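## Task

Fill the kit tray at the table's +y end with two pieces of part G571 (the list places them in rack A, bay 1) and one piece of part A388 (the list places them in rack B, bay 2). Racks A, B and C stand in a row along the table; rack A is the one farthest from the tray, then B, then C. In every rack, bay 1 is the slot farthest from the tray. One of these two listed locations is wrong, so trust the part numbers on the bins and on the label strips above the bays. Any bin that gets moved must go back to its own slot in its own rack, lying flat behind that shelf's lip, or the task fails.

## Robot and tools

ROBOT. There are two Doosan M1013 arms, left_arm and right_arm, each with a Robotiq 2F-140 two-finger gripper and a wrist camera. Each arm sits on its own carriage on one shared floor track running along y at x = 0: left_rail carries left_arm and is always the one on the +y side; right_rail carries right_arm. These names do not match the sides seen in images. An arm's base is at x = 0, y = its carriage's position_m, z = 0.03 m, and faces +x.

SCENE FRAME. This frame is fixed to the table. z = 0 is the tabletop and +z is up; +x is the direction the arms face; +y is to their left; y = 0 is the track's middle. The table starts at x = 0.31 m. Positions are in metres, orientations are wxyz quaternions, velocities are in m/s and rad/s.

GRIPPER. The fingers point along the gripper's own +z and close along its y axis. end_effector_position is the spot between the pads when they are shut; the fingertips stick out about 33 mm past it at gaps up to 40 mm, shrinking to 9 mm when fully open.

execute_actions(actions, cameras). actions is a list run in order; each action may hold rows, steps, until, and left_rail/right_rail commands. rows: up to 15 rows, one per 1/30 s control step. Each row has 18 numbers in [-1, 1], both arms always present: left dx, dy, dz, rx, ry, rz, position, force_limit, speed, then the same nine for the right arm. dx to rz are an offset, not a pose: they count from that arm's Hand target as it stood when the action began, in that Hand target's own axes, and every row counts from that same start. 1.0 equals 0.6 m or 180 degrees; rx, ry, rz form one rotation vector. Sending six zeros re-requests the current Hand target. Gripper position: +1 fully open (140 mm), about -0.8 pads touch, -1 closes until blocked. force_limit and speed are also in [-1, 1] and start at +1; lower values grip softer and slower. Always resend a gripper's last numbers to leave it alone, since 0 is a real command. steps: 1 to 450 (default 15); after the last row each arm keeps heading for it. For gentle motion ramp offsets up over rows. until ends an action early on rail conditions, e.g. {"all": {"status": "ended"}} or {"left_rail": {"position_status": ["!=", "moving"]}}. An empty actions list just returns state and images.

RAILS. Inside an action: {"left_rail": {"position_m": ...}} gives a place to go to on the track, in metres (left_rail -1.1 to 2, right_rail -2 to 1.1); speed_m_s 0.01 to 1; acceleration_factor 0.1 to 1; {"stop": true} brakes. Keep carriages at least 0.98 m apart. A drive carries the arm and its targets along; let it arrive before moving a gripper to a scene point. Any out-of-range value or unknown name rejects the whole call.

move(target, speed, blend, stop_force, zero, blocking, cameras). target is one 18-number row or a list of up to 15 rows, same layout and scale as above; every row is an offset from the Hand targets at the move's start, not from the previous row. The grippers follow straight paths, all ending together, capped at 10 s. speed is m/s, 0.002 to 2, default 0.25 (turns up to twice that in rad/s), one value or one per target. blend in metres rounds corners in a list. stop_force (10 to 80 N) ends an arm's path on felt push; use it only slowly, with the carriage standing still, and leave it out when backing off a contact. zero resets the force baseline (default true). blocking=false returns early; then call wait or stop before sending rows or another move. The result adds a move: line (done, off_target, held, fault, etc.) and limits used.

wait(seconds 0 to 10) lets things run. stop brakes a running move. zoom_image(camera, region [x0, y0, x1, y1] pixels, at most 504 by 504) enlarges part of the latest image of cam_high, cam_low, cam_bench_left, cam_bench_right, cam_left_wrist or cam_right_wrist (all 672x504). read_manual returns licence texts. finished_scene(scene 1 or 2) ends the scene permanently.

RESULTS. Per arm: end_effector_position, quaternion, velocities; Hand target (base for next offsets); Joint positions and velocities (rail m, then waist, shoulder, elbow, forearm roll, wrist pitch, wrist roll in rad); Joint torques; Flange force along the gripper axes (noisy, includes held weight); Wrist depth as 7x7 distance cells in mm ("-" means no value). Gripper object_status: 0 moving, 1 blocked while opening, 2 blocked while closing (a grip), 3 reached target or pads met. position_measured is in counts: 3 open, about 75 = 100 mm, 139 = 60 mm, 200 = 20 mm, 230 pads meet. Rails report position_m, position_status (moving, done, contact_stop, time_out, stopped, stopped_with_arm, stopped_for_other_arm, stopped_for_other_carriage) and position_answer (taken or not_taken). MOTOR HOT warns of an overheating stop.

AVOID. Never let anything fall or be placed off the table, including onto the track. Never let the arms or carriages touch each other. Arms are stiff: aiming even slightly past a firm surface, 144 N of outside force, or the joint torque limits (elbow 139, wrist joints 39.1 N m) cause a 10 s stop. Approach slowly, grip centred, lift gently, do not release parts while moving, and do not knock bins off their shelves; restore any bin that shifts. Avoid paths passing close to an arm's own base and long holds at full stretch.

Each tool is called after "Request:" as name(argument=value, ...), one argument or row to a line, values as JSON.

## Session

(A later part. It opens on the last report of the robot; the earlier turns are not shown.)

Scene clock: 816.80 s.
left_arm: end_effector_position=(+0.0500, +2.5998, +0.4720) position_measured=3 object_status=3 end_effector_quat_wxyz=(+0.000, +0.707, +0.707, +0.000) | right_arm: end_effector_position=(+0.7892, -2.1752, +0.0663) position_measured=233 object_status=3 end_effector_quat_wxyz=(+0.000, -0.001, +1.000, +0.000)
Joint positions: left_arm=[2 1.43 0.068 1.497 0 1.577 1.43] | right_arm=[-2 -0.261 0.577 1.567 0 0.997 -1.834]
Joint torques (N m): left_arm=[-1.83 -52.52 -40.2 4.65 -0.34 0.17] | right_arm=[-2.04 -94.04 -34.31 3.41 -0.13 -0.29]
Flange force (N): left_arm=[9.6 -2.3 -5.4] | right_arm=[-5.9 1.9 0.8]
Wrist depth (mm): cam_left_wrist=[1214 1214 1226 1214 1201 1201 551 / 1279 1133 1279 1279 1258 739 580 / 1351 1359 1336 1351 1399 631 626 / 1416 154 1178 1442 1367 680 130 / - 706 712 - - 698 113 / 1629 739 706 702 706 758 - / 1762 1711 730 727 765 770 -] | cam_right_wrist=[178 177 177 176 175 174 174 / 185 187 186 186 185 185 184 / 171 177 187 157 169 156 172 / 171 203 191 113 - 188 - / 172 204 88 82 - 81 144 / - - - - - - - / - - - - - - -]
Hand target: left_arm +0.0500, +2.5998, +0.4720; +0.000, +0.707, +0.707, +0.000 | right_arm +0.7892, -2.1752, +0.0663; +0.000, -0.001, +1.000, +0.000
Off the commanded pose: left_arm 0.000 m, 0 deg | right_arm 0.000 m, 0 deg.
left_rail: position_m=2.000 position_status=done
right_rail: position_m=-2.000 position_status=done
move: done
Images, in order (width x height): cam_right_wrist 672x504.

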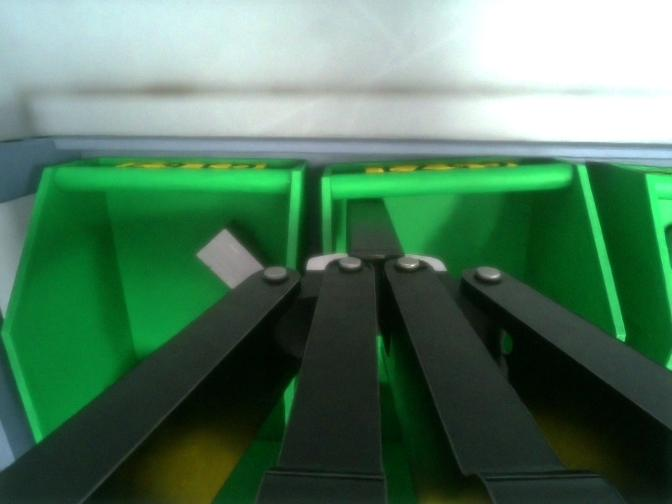

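Request:
move(
  target=[0,0,0,0,0,0,1,1,1,0.01,0.0,0,0,0,0,-1,-1,0],
  speed=0.01,
  stop_force=12,
  cameras=["cam_right_wrist"],
)

Scene clock: 822.73 s.
left_arm: end_effector_position=(+0.0500, +2.5998, +0.4720) position_measured=3 object_status=3 end_effector_quat_wxyz=(+0.000, +0.707, +0.707, +0.000) | right_arm: end_effector_position=(+0.7832, -2.1752, +0.0663) position_measured=233 object_status=3 end_effector_quat_wxyz=(+0.000, -0.001, +1.000, +0.000)
Joint positions: left_arm=[2 1.43 0.068 1.497 0 1.577 1.43] | right_arm=[-2 -0.263 0.569 1.581 0 0.992 -1.836]
Joint torques (N m): left_arm=[-1.84 -52.72 -40.39 4.63 -0.37 0.21] | right_arm=[-1.72 -93.69 -33.55 3.21 0.31 -0.28]
Flange force (N): left_arm=[9.5 -1.9 -5.3] | right_arm=[-7.4 1.2 1.8]
Wrist depth (mm): cam_left_wrist=[1226 1226 1226 1214 1220 788 552 / 1272 1265 1286 1279 1279 593 577 / 1344 1351 1344 1383 1359 1300 607 / - 944 1391 1416 1407 685 130 / 105 698 - - - 691 113 / 1640 750 700 702 685 732 743 / 1711 1618 734 730 730 788 785] | cam_right_wrist=[177 177 177 176 175 175 173 / 188 187 187 186 185 185 183 / 178 177 179 157 172 157 190 / 171 203 197 112 - 169 148 / 172 204 88 82 - 81 146 / - - - - - - - / - - - - - - -]
Hand target: left_arm +0.0500, +2.5998, +0.4720; +0.000, +0.707, +0.707, +0.000 | right_arm +0.7832, -2.1752, +0.0663; +0.000, -0.001, +1.000, +0.000
Off the commanded pose: left_arm 0.000 m, 0 deg | right_arm 0.000 m, 0 deg.
left_rail: position_m=2.000 position_status=done
right_rail: position_m=-2.000 position_status=done
move: done
Images, in order (width x height): cam_right_wrist 672x504.

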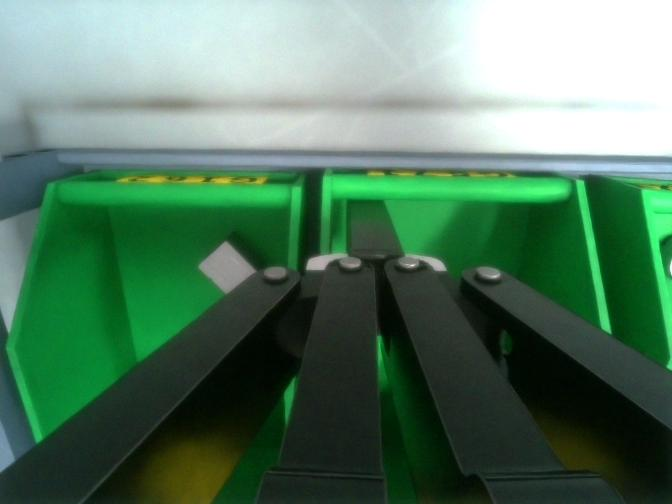

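Request:
move(
  target=[
    [0,0,0,0,0,0,1,1,1,-0.01,0.0,-0.02,0,0,0,-1,-1,0],
    [0,0,0,0,0,0,1,1,1,0.139,0.058,-0.47,0,0,0,-1,-1,0],
  ],
  speed=[0.05,0.2],
  cameras=[],
)

Request:
execute_actions(
  actions=[
    {"rows":[[0,0,0,0,0,0,1,1,1,0,0,0,0,0,0,1,-1,1]],"steps":60},
  ],
  cameras=["cam_right_wrist"],
)

Request:
zoom_image(
  camera="cam_right_wrist",
  region=[150, 150, 550, 390],
)

Scene clock: 834.00 s.
left_arm: end_effector_position=(+0.0500, +2.5998, +0.4720) position_measured=3 object_status=3 end_effector_quat_wxyz=(+0.000, +0.707, +0.707, +0.000) | right_arm: end_effector_position=(+0.6998, -2.1406, +0.3483) position_measured=233 object_status=3 end_effector_quat_wxyz=(+0.000, -0.001, +1.000, +0.000)
Joint positions: left_arm=[2 1.43 0.068 1.497 0 1.577 1.43] | right_arm=[-2 -0.247 0.266 1.484 0 1.391 -1.819]
Joint torques (N m): left_arm=[-1.85 -52.79 -40.62 4.61 -0.3 0.22] | right_arm=[-1.94 -70.58 -40.1 3.99 -0.06 -0.22]
Flange force (N): left_arm=[9.4 -2.0 -4.6] | right_arm=[-6.4 1.7 -1.2]
Wrist depth (mm): cam_left_wrist=[1214 1207 1220 1226 1279 790 552 / 1272 1279 1286 1307 1265 595 566 / 1351 1359 1344 1336 1344 623 610 / - 1399 1375 1442 1450 638 130 / 105 691 695 712 704 695 113 / 1675 753 704 706 714 741 741 / 1830 815 732 723 772 806 -] | cam_right_wrist=[426 434 424 430 419 420 419 / 454 453 449 449 441 443 445 / 483 473 473 474 464 456 464 / 495 508 495 112 - 494 499 / 552 530 88 82 - 81 526 / - - - - - - - / - - - - - - -]
Hand target: left_arm +0.0500, +2.5998, +0.4720; +0.000, +0.707, +0.707, +0.000 | right_arm +0.6998, -2.1406, +0.3484; +0.000, -0.001, +1.000, +0.000
Off the commanded pose: left_arm 0.000 m, 0 deg | right_arm 0.000 m, 0 deg.
left_rail: position_m=2.000 position_status=done
right_rail: position_m=-2.000 position_status=done
move: done
No camera images: "cameras" was empty.

Scene clock: 836.20 s.
left_arm: end_effector_position=(+0.0500, +2.5998, +0.4720) position_measured=3 object_status=3 end_effector_quat_wxyz=(+0.000, +0.707, +0.707, +0.000) | right_arm: end_effector_position=(+0.6998, -2.1406, +0.3484) position_measured=3 object_status=3 end_effector_quat_wxyz=(+0.000, -0.001, +1.000, +0.000)
Joint positions: left_arm=[2 1.43 0.068 1.497 0 1.577 1.43] | right_arm=[-2 -0.247 0.266 1.484 0 1.391 -1.819]
Joint torques (N m): left_arm=[-2.44 -52.77 -40.28 4.6 -0.28 0.2] | right_arm=[-1.8 -71.03 -40.58 4.05 -0.18 -0.29]
Flange force (N): left_arm=[10.3 -2.4 -5.1] | right_arm=[-6.0 1.7 -0.9]
Wrist depth (mm): cam_left_wrist=[1201 1226 1189 1144 1214 1189 551 / 1258 1258 1293 1279 1272 598 577 / 1407 1351 1336 1344 1351 623 610 / - 154 1442 1442 1496 636 130 / - 702 - 611 725 704 113 / 1663 714 702 698 706 716 741 / - 796 736 727 741 788 -] | cam_right_wrist=[427 428 432 422 426 - 425 / 453 449 452 452 452 445 441 / 474 478 466 450 474 470 465 / - 133 508 - - 425 126 / - 422 429 436 457 533 107 / - 603 375 454 377 570 578 / - 1604 357 1438 381 1538 -]
Hand target: left_arm +0.0500, +2.5998, +0.4720; +0.000, +0.707, +0.707, +0.000 | right_arm +0.6998, -2.1406, +0.3484; +0.000, -0.001, +1.000, +0.000
Off the commanded pose: left_arm 0.000 m, 0 deg | right_arm 0.000 m, 0 deg.
left_rail: position_m=2.000 position_status=done
right_rail: position_m=-2.000 position_status=done
Images, in order (width x height): cam_right_wrist 672x504.

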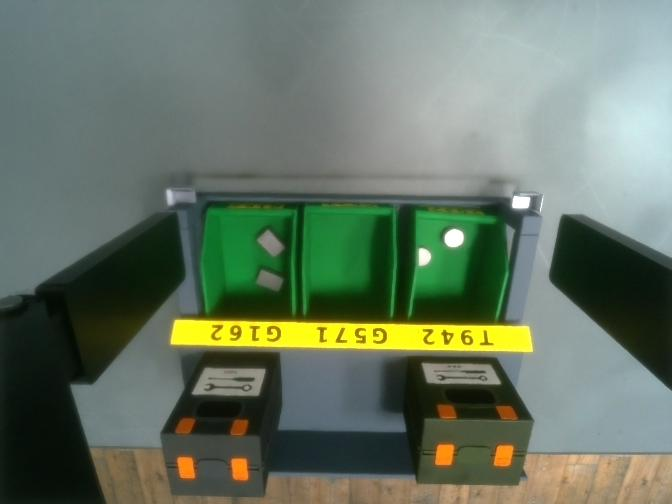

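Scaled by 1.260.

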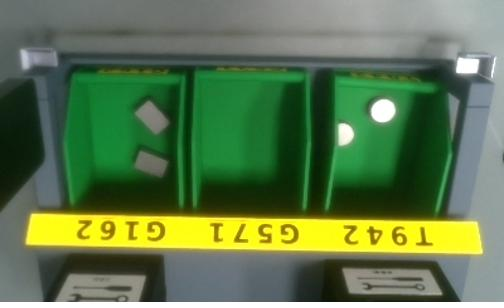

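Request:
execute_actions(
  actions=[
    {"rows":[[0,0,0,0,0,0,1,1,1,0,0,0,0,0,0,-1,-1,0]],"steps":60},
  ],
  cameras=[],
)

Request:
move(
  target=[
    [0,0,0,0,0,0,1,1,1,-0.167,0.184,0.25,0,0,0,-1,-1,0],
    [0,0,0,0,0,0,1,1,1,-0.167,0.184,0.456,0,0,0,-1,-1,0],
  ],
  speed=[0.25,0.1],
  cameras=["cam_right_wrist"],
)

Request:
move(
  target=[0,0,0,0,0,0,1,1,1,0,-0.055,0,0,0,0,-1,-1,0],
  speed=0.04,
  cameras=["cam_right_wrist"],
)

Scene clock: 860.63 s.
left_arm: end_effector_position=(+0.0500, +2.5998, +0.4720) position_measured=3 object_status=3 end_effector_quat_wxyz=(+0.000, +0.707, +0.707, +0.000) | right_arm: end_effector_position=(+0.6998, -2.1406, +0.3484) position_measured=233 object_status=3 end_effector_quat_wxyz=(+0.000, -0.001, +1.000, +0.000)
Joint positions: left_arm=[2 1.43 0.068 1.497 0 1.577 1.43] | right_arm=[-2 -0.247 0.266 1.484 0 1.391 -1.819]
Joint torques (N m): left_arm=[-2.23 -52.21 -40.36 4.54 -0.36 0.16] | right_arm=[-1.84 -70.32 -40.51 3.99 -0.21 -0.27]
Flange force (N): left_arm=[9.0 -2.6 -5.2] | right_arm=[-4.5 2.8 -1.5]
Wrist depth (mm): cam_left_wrist=[1160 1201 1220 1201 1207 1183 553 / 1279 1293 1279 1272 1265 590 577 / 1336 1336 1351 1344 1314 613 608 / 119 142 1279 1442 1407 643 130 / 106 133 702 - 702 693 113 / 1652 732 704 704 680 732 743 / 1736 1629 732 725 750 793 788] | cam_right_wrist=[425 425 424 427 423 423 419 / 453 449 450 451 449 443 440 / 484 478 504 465 466 473 472 / 513 - - 109 - 408 501 / - 528 88 82 - 81 522 / - - - - - - - / - - - - - - -]
Hand target: left_arm +0.0500, +2.5998, +0.4720; +0.000, +0.707, +0.707, +0.000 | right_arm +0.6998, -2.1406, +0.3484; +0.000, -0.001, +1.000, +0.000
Off the commanded pose: left_arm 0.000 m, 0 deg | right_arm 0.000 m, 0 deg.
left_rail: position_m=2.000 position_status=done
right_rail: position_m=-2.000 position_status=done
No camera images: "cameras" was empty.

Scene clock: 863.50 s.
left_arm: end_effector_position=(+0.0500, +2.5998, +0.4720) position_measured=3 object_status=3 end_effector_quat_wxyz=(+0.000, +0.707, +0.707, +0.000) | right_arm: end_effector_position=(+0.7998, -2.0300, +0.0748) position_measured=233 object_status=3 end_effector_quat_wxyz=(+0.000, -0.001, +1.000, +0.000)
Joint positions: left_arm=[2 1.43 0.068 1.497 0 1.577 1.43] | right_arm=[-2 -0.081 0.559 1.581 0 1.002 -1.653]
Joint torques (N m): left_arm=[-2.45 -52.2 -40.13 4.62 -0.34 0.14] | right_arm=[-2.08 -92.93 -34.44 3.41 -0.28 -0.27]
Flange force (N): left_arm=[9.7 -2.8 -5.5] | right_arm=[-6.2 3.2 0.8]
Wrist depth (mm): cam_left_wrist=[1214 1279 1201 1214 1201 1189 557 / 1279 1286 1300 1265 1279 598 576 / 1351 1336 1344 1359 1359 1399 605 / 119 142 1279 1416 1505 683 130 / 106 134 702 702 706 693 113 / 1640 1496 702 704 716 732 743 / 1699 1788 727 727 748 785 780] | cam_right_wrist=[185 184 184 184 183 182 181 / 193 194 192 191 191 188 136 / - 198 182 162 191 134 122 / - - 164 110 196 128 217 / 214 - 88 81 - 81 229 / - - - - - - - / - - - - - - -]
Hand target: left_arm +0.0500, +2.5998, +0.4720; +0.000, +0.707, +0.707, +0.000 | right_arm +0.7998, -2.0300, +0.0748; +0.000, -0.001, +1.000, +0.000
Off the commanded pose: left_arm 0.000 m, 0 deg | right_arm 0.000 m, 0 deg.
left_rail: position_m=2.000 position_status=done
right_rail: position_m=-2.000 position_status=done
move: done
Images, in order (width x height): cam_right_wrist 672x504.

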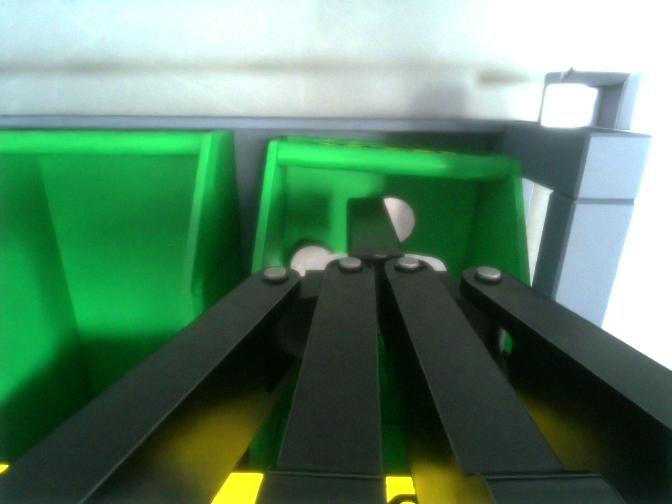

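Scene clock: 864.63 s.
left_arm: end_effector_position=(+0.0500, +2.5998, +0.4720) position_measured=3 object_status=3 end_effector_quat_wxyz=(+0.000, +0.707, +0.707, +0.000) | right_arm: end_effector_position=(+0.7998, -2.0629, +0.0748) position_measured=233 object_status=3 end_effector_quat_wxyz=(+0.000, -0.001, +1.000, +0.000)
Joint positions: left_arm=[2 1.43 0.068 1.497 0 1.577 1.43] | right_arm=[-2 -0.122 0.561 1.576 0 1.004 -1.694]
Joint torques (N m): left_arm=[-2.12 -52.67 -40.18 4.58 -0.26 0.23] | right_arm=[-2.09 -93.04 -34.24 3.21 -0.07 -0.32]
Flange force (N): left_arm=[9.6 -2.4 -5.6] | right_arm=[-6.0 3.5 1.3]
Wrist depth (mm): cam_left_wrist=[1189 1195 1214 1226 1207 1189 553 / 1300 1286 1314 1293 1286 605 584 / 1359 1359 1307 1359 1329 616 618 / - 142 1383 1375 - 638 130 / - 144 682 - - 693 113 / 1652 716 706 708 712 732 739 / 1749 1640 730 723 767 782 785] | cam_right_wrist=[185 184 184 183 183 182 182 / 192 191 190 192 193 190 173 / - - 198 170 192 163 155 / - - - 110 192 177 145 / 177 198 88 82 - 81 146 / - - - - - - - / - - - - - - -]
Hand target: left_arm +0.0500, +2.5998, +0.4720; +0.000, +0.707, +0.707, +0.000 | right_arm +0.7998, -2.0630, +0.0748; +0.000, -0.001, +1.000, +0.000
Off the commanded pose: left_arm 0.000 m, 0 deg | right_arm 0.000 m, 0 deg.
left_rail: position_m=2.000 position_status=done
right_rail: position_m=-2.000 position_status=done
move: done
Images, in order (width x height): cam_right_wrist 672x504.

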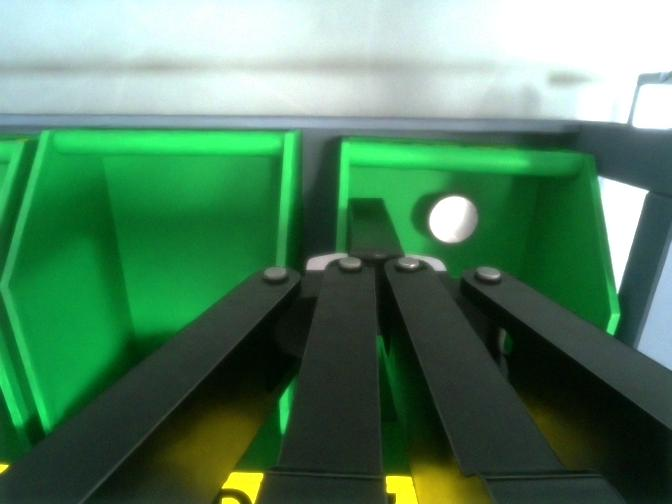

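Request:
move(
  target=[0,0,0,0,0,0,1,1,1,0,-0.017,0,0,0,0,-1,-1,0],
  speed=0.03,
  cameras=["cam_right_wrist"],
)

Scene clock: 868.57 s.
left_arm: end_effector_position=(+0.0500, +2.5998, +0.4720) position_measured=3 object_status=3 end_effector_quat_wxyz=(+0.000, +0.707, +0.707, +0.000) | right_arm: end_effector_position=(+0.7999, -2.0731, +0.0748) position_measured=233 object_status=3 end_effector_quat_wxyz=(+0.000, -0.001, +1.000, +0.000)
Joint positions: left_arm=[2 1.43 0.068 1.497 0 1.577 1.43] | right_arm=[-2 -0.134 0.562 1.574 0 1.005 -1.707]
Joint torques (N m): left_arm=[-2 -52.55 -40.47 4.58 -0.17 0.21] | right_arm=[-2.81 -92.45 -34.42 3.17 -0.12 -0.33]
Flange force (N): left_arm=[9.0 -2.4 -4.8] | right_arm=[-4.9 3.7 0.2]
Wrist depth (mm): cam_left_wrist=[1201 1214 1220 1214 1201 1183 554 / 1279 1272 1286 1286 1258 596 580 / 1344 1359 1351 1351 1391 624 608 / 1375 1293 1416 1424 1450 645 124 / - 691 - 691 698 691 113 / 1663 746 704 704 700 736 741 / 1749 809 734 725 750 782 780] | cam_right_wrist=[185 184 184 183 182 182 181 / 190 192 190 190 191 191 187 / - 192 - 161 191 196 170 / 161 - - 113 193 205 210 / - - 88 81 - 81 - / - - - - - - - / - - - - - - -]
Hand target: left_arm +0.0500, +2.5998, +0.4720; +0.000, +0.707, +0.707, +0.000 | right_arm +0.7999, -2.0732, +0.0748; +0.000, -0.001, +1.000, +0.000
Off the commanded pose: left_arm 0.000 m, 0 deg | right_arm 0.000 m, 0 deg.
left_rail: position_m=2.000 position_status=done
right_rail: position_m=-2.000 position_status=done
move: done
Images, in order (width x height): cam_right_wrist 672x504.

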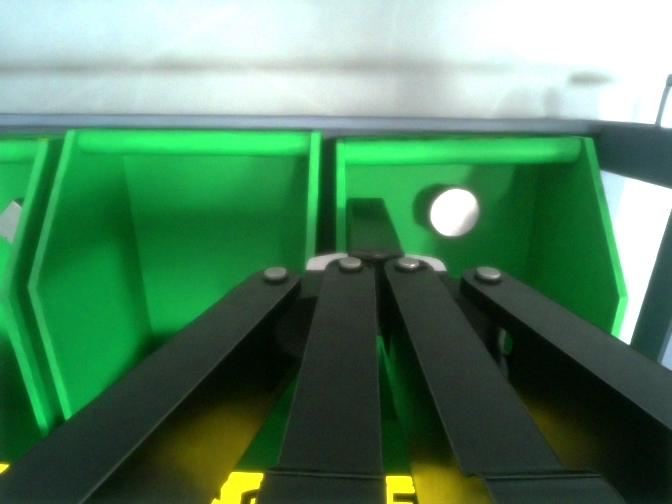

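Request:
move(
  target=[
    [0,0,0,0,0,0,1,1,1,0,0.03,0.0,0,0,0,-1,-1,0],
    [0,0,0,0,0,0,1,1,1,0.015,0.03,0.01,0,0,0,-1,-1,0],
  ],
  speed=0.04,
  cameras=[],
)

Request:
move(
  target=[0,0,0,0,0,0,1,1,1,0.018,0.0,0,0,0,0,-1,-1,0],
  speed=0.015,
  stop_force=12,
  cameras=["cam_right_wrist"],
)

Scene clock: 877.00 s.
left_arm: end_effector_position=(+0.0500, +2.5998, +0.4720) position_measured=3 object_status=3 end_effector_quat_wxyz=(+0.000, +0.707, +0.707, +0.000) | right_arm: end_effector_position=(+0.7909, -2.0552, +0.0688) position_measured=233 object_status=3 end_effector_quat_wxyz=(+0.000, -0.001, +1.000, +0.000)
Joint positions: left_arm=[2 1.43 0.068 1.497 0 1.577 1.43] | right_arm=[-2 -0.113 0.554 1.602 0 0.986 -1.686]
Joint torques (N m): left_arm=[-1.97 -52.04 -40.1 4.63 -0.28 0.13] | right_arm=[-1.35 -92.3 -33.97 3.41 -0.08 -0.27]
Flange force (N): left_arm=[9.1 -2.3 -5.5] | right_arm=[-5.8 2.3 0.5]
Wrist depth (mm): cam_left_wrist=[1226 1172 1214 1207 1214 1189 552 / 1258 1265 1279 1272 1307 599 570 / 1359 1344 1344 1359 1433 623 615 / 1391 133 1383 1424 1459 645 130 / - 687 - - - 700 113 / 1652 750 708 706 712 732 743 / 1711 817 734 723 755 782 785] | cam_right_wrist=[179 180 179 178 178 177 176 / 190 190 187 188 188 187 184 / 177 160 157 163 194 158 136 / 186 - - 110 190 165 205 / 179 - 88 81 - 81 - / - - - - - - - / - - - - - - -]
Hand target: left_arm +0.0500, +2.5998, +0.4720; +0.000, +0.707, +0.707, +0.000 | right_arm +0.7908, -2.0552, +0.0688; +0.000, -0.001, +1.000, +0.000
Off the commanded pose: left_arm 0.000 m, 0 deg | right_arm 0.000 m, 0 deg.
left_rail: position_m=2.000 position_status=done
right_rail: position_m=-2.000 position_status=done
move: done
No camera images: "cameras" was empty.

Scene clock: 878.17 s.
left_arm: end_effector_position=(+0.0500, +2.5998, +0.4720) position_measured=3 object_status=3 end_effector_quat_wxyz=(+0.000, +0.707, +0.707, +0.000) | right_arm: end_effector_position=(+0.7828, -2.0552, +0.0689) position_measured=233 object_status=3 end_effector_quat_wxyz=(+0.000, -0.001, +1.000, +0.000)
Joint positions: left_arm=[2 1.43 0.068 1.497 0 1.577 1.43] | right_arm=[-2 -0.115 0.542 1.621 0 0.978 -1.687]
Joint torques (N m): left_arm=[-2.07 -53.06 -40.28 4.57 -0.32 0.15] | right_arm=[-1.97 -88.02 -26.57 3.13 3.41 -0.24]
Flange force (N): left_arm=[10.1 -2.5 -5.5] | right_arm=[-14.8 2.0 -0.9]
Wrist depth (mm): cam_left_wrist=[1214 1300 1220 1220 1220 1201 549 / 1286 1286 1442 1286 1239 598 579 / 1336 1336 1351 1367 1329 639 610 / 119 142 1459 1496 1525 645 130 / 106 125 - - - 695 113 / 1618 706 693 704 714 732 748 / 1724 1724 727 727 741 793 788] | cam_right_wrist=[180 179 179 178 178 177 176 / 190 191 189 189 188 187 186 / - 163 162 176 174 189 140 / - - 205 109 133 166 136 / 180 - 88 82 - 81 131 / - - - - - - - / - - - - - - -]
Hand target: left_arm +0.0500, +2.5998, +0.4720; +0.000, +0.707, +0.707, +0.000 | right_arm +0.7828, -2.0552, +0.0689; +0.000, -0.001, +1.000, +0.000 (not the last commanded pose)
Off the commanded pose: left_arm 0.000 m, 0 deg | right_arm 0.003 m, 0 deg.
left_rail: position_m=2.000 position_status=done
right_rail: position_m=-2.000 position_status=done
move: contact (right_arm)
Images, in order (width x height): cam_right_wrist 672x504.

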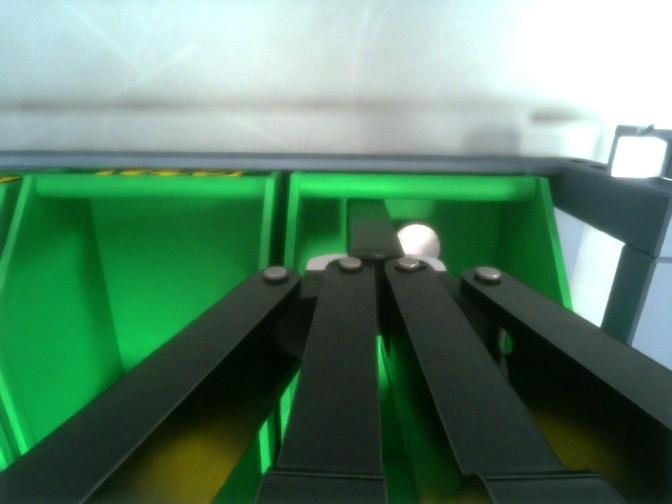

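Request:
move(
  target=[
    [0,0,0,0,0,0,1,1,1,-0.008,0.0,0,0,0,0,-1,-1,0],
    [0,0,0,0,0,0,1,1,1,0.139,-0.14,-0.466,0,0,0,-1,-1,0],
  ],
  speed=[0.03,0.2],
  cameras=[],
)

Request:
execute_actions(
  actions=[
    {"rows":[[0,0,0,0,0,0,1,1,1,0,0,0,0,0,0,1,-1,1]],"steps":60},
  ],
  cameras=["cam_right_wrist","cam_bench_left"],
)

Request:
zoom_image(
  camera="cam_right_wrist",
  region=[150, 150, 550, 390],
)

Request:
zoom_image(
  camera="cam_bench_left",
  region=[420, 240, 570, 340],
)

Scene clock: 887.10 s.
left_arm: end_effector_position=(+0.0500, +2.5998, +0.4720) position_measured=3 object_status=3 end_effector_quat_wxyz=(+0.000, +0.707, +0.707, +0.000) | right_arm: end_effector_position=(+0.6994, -2.1394, +0.3484) position_measured=233 object_status=3 end_effector_quat_wxyz=(+0.000, -0.001, +1.000, +0.000)
Joint positions: left_arm=[2 1.43 0.068 1.497 0 1.577 1.43] | right_arm=[-2 -0.245 0.265 1.486 0 1.391 -1.818]
Joint torques (N m): left_arm=[-1.61 -52.5 -40.43 4.6 -0.31 0.16] | right_arm=[-1.16 -70.43 -39.87 4 -0.16 -0.29]
Flange force (N): left_arm=[8.4 -1.7 -5.4] | right_arm=[-6.9 0.7 -1.8]
Wrist depth (mm): cam_left_wrist=[1220 1214 1201 1220 1226 1189 553 / 1279 1286 1286 1293 1307 587 577 / 1351 1359 1336 1359 1351 623 611 / - 865 1399 1416 1442 643 130 / - 133 - - - 693 113 / 1640 767 706 708 714 734 739 / 1830 1802 727 719 762 739 782] | cam_right_wrist=[427 430 424 425 422 422 415 / 450 451 449 449 450 446 437 / 489 - 466 472 470 467 473 / 508 498 492 109 482 495 502 / 552 - 88 82 - 81 528 / - - - - - - - / - - - - - - -]
Hand target: left_arm +0.0500, +2.5998, +0.4720; +0.000, +0.707, +0.707, +0.000 | right_arm +0.6994, -2.1394, +0.3485; +0.000, -0.001, +1.000, +0.000
Off the commanded pose: left_arm 0.000 m, 0 deg | right_arm 0.000 m, 0 deg.
left_rail: position_m=2.000 position_status=done
right_rail: position_m=-2.000 position_status=done
move: done
No camera images: "cameras" was empty.

Scene clock: 889.30 s.
left_arm: end_effector_position=(+0.0500, +2.5998, +0.4720) position_measured=3 object_status=3 end_effector_quat_wxyz=(+0.000, +0.707, +0.707, +0.000) | right_arm: end_effector_position=(+0.6994, -2.1394, +0.3485) position_measured=3 object_status=3 end_effector_quat_wxyz=(+0.000, -0.001, +1.000, +0.000)
Joint positions: left_arm=[2 1.43 0.068 1.497 0 1.577 1.43] | right_arm=[-2 -0.245 0.265 1.486 0 1.391 -1.818]
Joint torques (N m): left_arm=[-1.71 -52.28 -40.45 4.63 -0.35 0.11] | right_arm=[-2.08 -70.58 -40.63 4 -0.18 -0.18]
Flange force (N): left_arm=[9.0 -1.6 -5.0] | right_arm=[-5.2 2.7 -1.0]
Wrist depth (mm): cam_left_wrist=[1207 1239 1226 1226 1232 1189 556 / 1279 1245 1272 1258 1265 596 575 / 1300 1344 1351 1367 1367 628 613 / 1416 143 1391 1416 1618 645 130 / - 655 734 - 678 698 113 / 1663 1525 704 702 698 736 748 / 1736 812 730 725 746 785 788] | cam_right_wrist=[- 425 425 423 423 418 419 / 455 449 436 447 447 445 442 / 484 483 471 470 472 464 467 / 507 132 492 491 - 466 133 / - 133 435 430 421 535 107 / - 582 401 - 371 452 585 / - 1604 1486 1559 381 618 -]
Hand target: left_arm +0.0500, +2.5998, +0.4720; +0.000, +0.707, +0.707, +0.000 | right_arm +0.6994, -2.1394, +0.3485; +0.000, -0.001, +1.000, +0.000
Off the commanded pose: left_arm 0.000 m, 0 deg | right_arm 0.000 m, 0 deg.
left_rail: position_m=2.000 position_status=done
right_rail: position_m=-2.000 position_status=done
Images, in order (width x height): cam_bench_left 672x504, cam_right_wrist 672x504.

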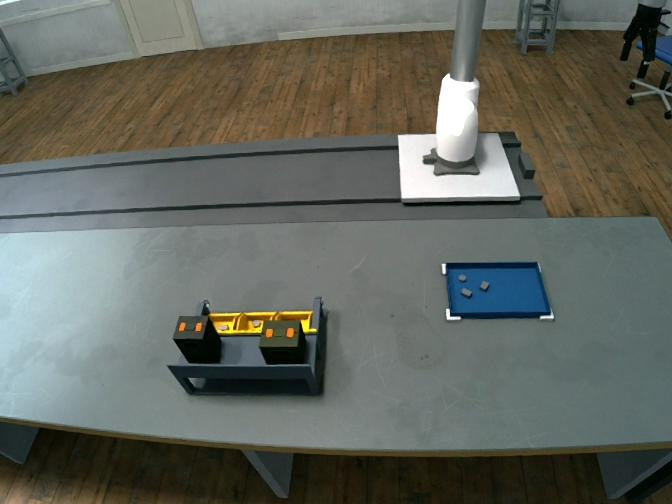

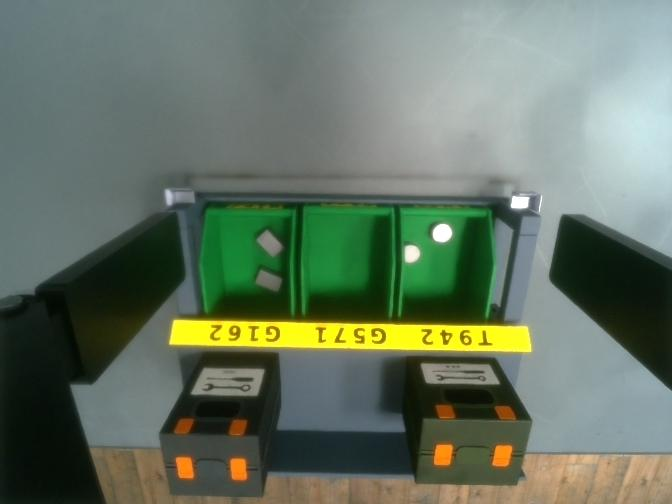

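Scaled by 1.260.

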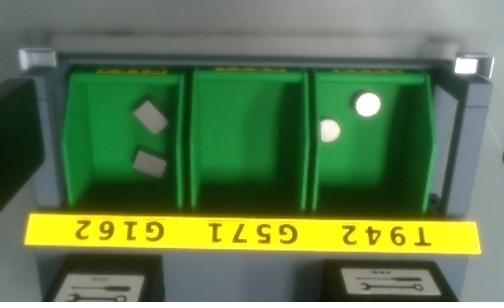

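Scaled by 3.360.

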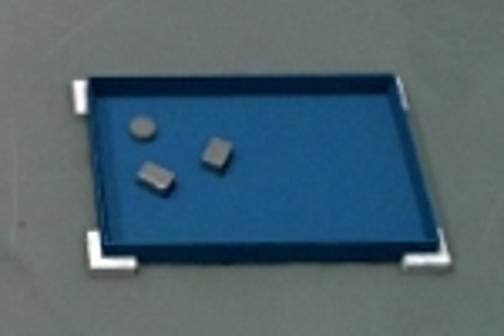

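Request:
execute_actions(
  actions=[
    {"right_rail":{"position_m":-0.3},"steps":450,"until":{"right_rail":{"position_status":["!=","moving"]}}},
  ],
  cameras=["cam_right_wrist"],
)

Request:
zoom_image(
  camera="cam_right_wrist",
  region=[150, 150, 550, 390],
)

Scene clock: 900.73 s.
left_arm: end_effector_position=(+0.0500, +2.5998, +0.4720) position_measured=3 object_status=3 end_effector_quat_wxyz=(+0.000, +0.707, +0.707, +0.000) | right_arm: end_effector_position=(+0.6994, -0.4395, +0.3485) position_measured=3 object_status=3 end_effector_quat_wxyz=(+0.000, -0.001, +1.000, +0.000)
Joint positions: left_arm=[2 1.43 0.068 1.497 0 1.577 1.43] | right_arm=[-0.3 -0.245 0.265 1.486 0 1.391 -1.818]
Joint torques (N m): left_arm=[-1.46 -52.88 -40.43 4.67 -0.33 0.23] | right_arm=[-1.52 -70.65 -40.62 3.98 -0.22 -0.26]
Flange force (N): left_arm=[9.5 -0.9 -5.2] | right_arm=[-4.9 2.0 -1.2]
Wrist depth (mm): cam_left_wrist=[1201 1207 1226 1214 1214 788 554 / 1272 1160 1265 1214 1321 584 576 / 1351 1344 1300 1351 1336 619 608 / 119 142 1383 1407 1344 645 130 / 106 - - - - 687 113 / 1652 1487 708 704 708 739 734 / 1749 1687 734 727 767 788 -] | cam_right_wrist=[438 426 424 424 425 421 418 / 451 453 454 445 446 446 445 / 485 477 465 475 472 466 471 / - 133 - - 482 464 133 / - 536 449 434 426 422 107 / - 590 384 - 410 387 576 / - 1559 344 1702 1627 1651 -]
Hand target: left_arm +0.0500, +2.5998, +0.4720; +0.000, +0.707, +0.707, +0.000 | right_arm +0.6994, -0.4394, +0.3485; +0.000, -0.001, +1.000, +0.000
Tool commands: left_gripper/position=+1.0 left_gripper/force_limit=+1.0 left_gripper/speed=+1.0 right_gripper/position=+1.0 right_gripper/force_limit=-1.0 right_gripper/speed=+1.0
Off the commanded pose: left_arm 0.000 m, 0 deg | right_arm 0.000 m, 0 deg.
left_rail: position_m=2.000 position_status=done
right_rail: position_m=-0.300 position_status=done
Images, in order (width x height): cam_right_wrist 672x504.

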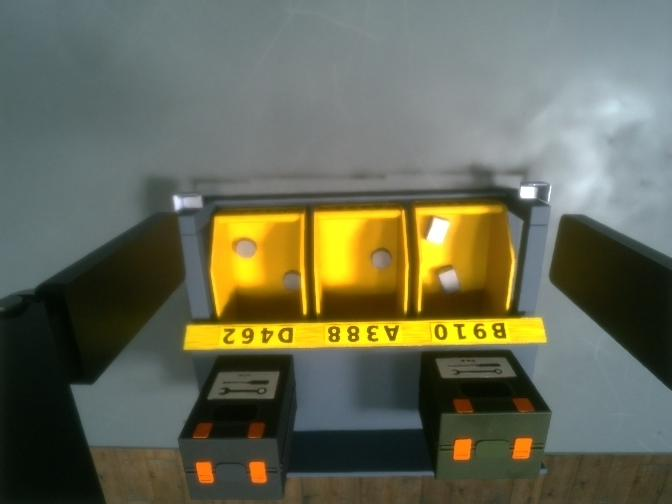

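Scaled by 1.260.

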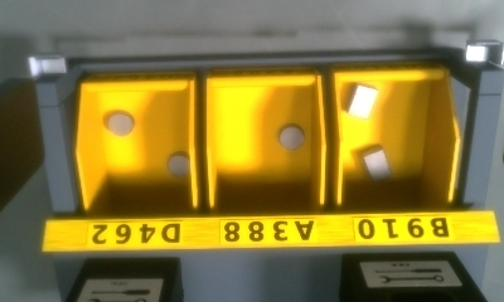

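Request:
finished_scene(
  scene=1,
)

The scene is finished: the task was done.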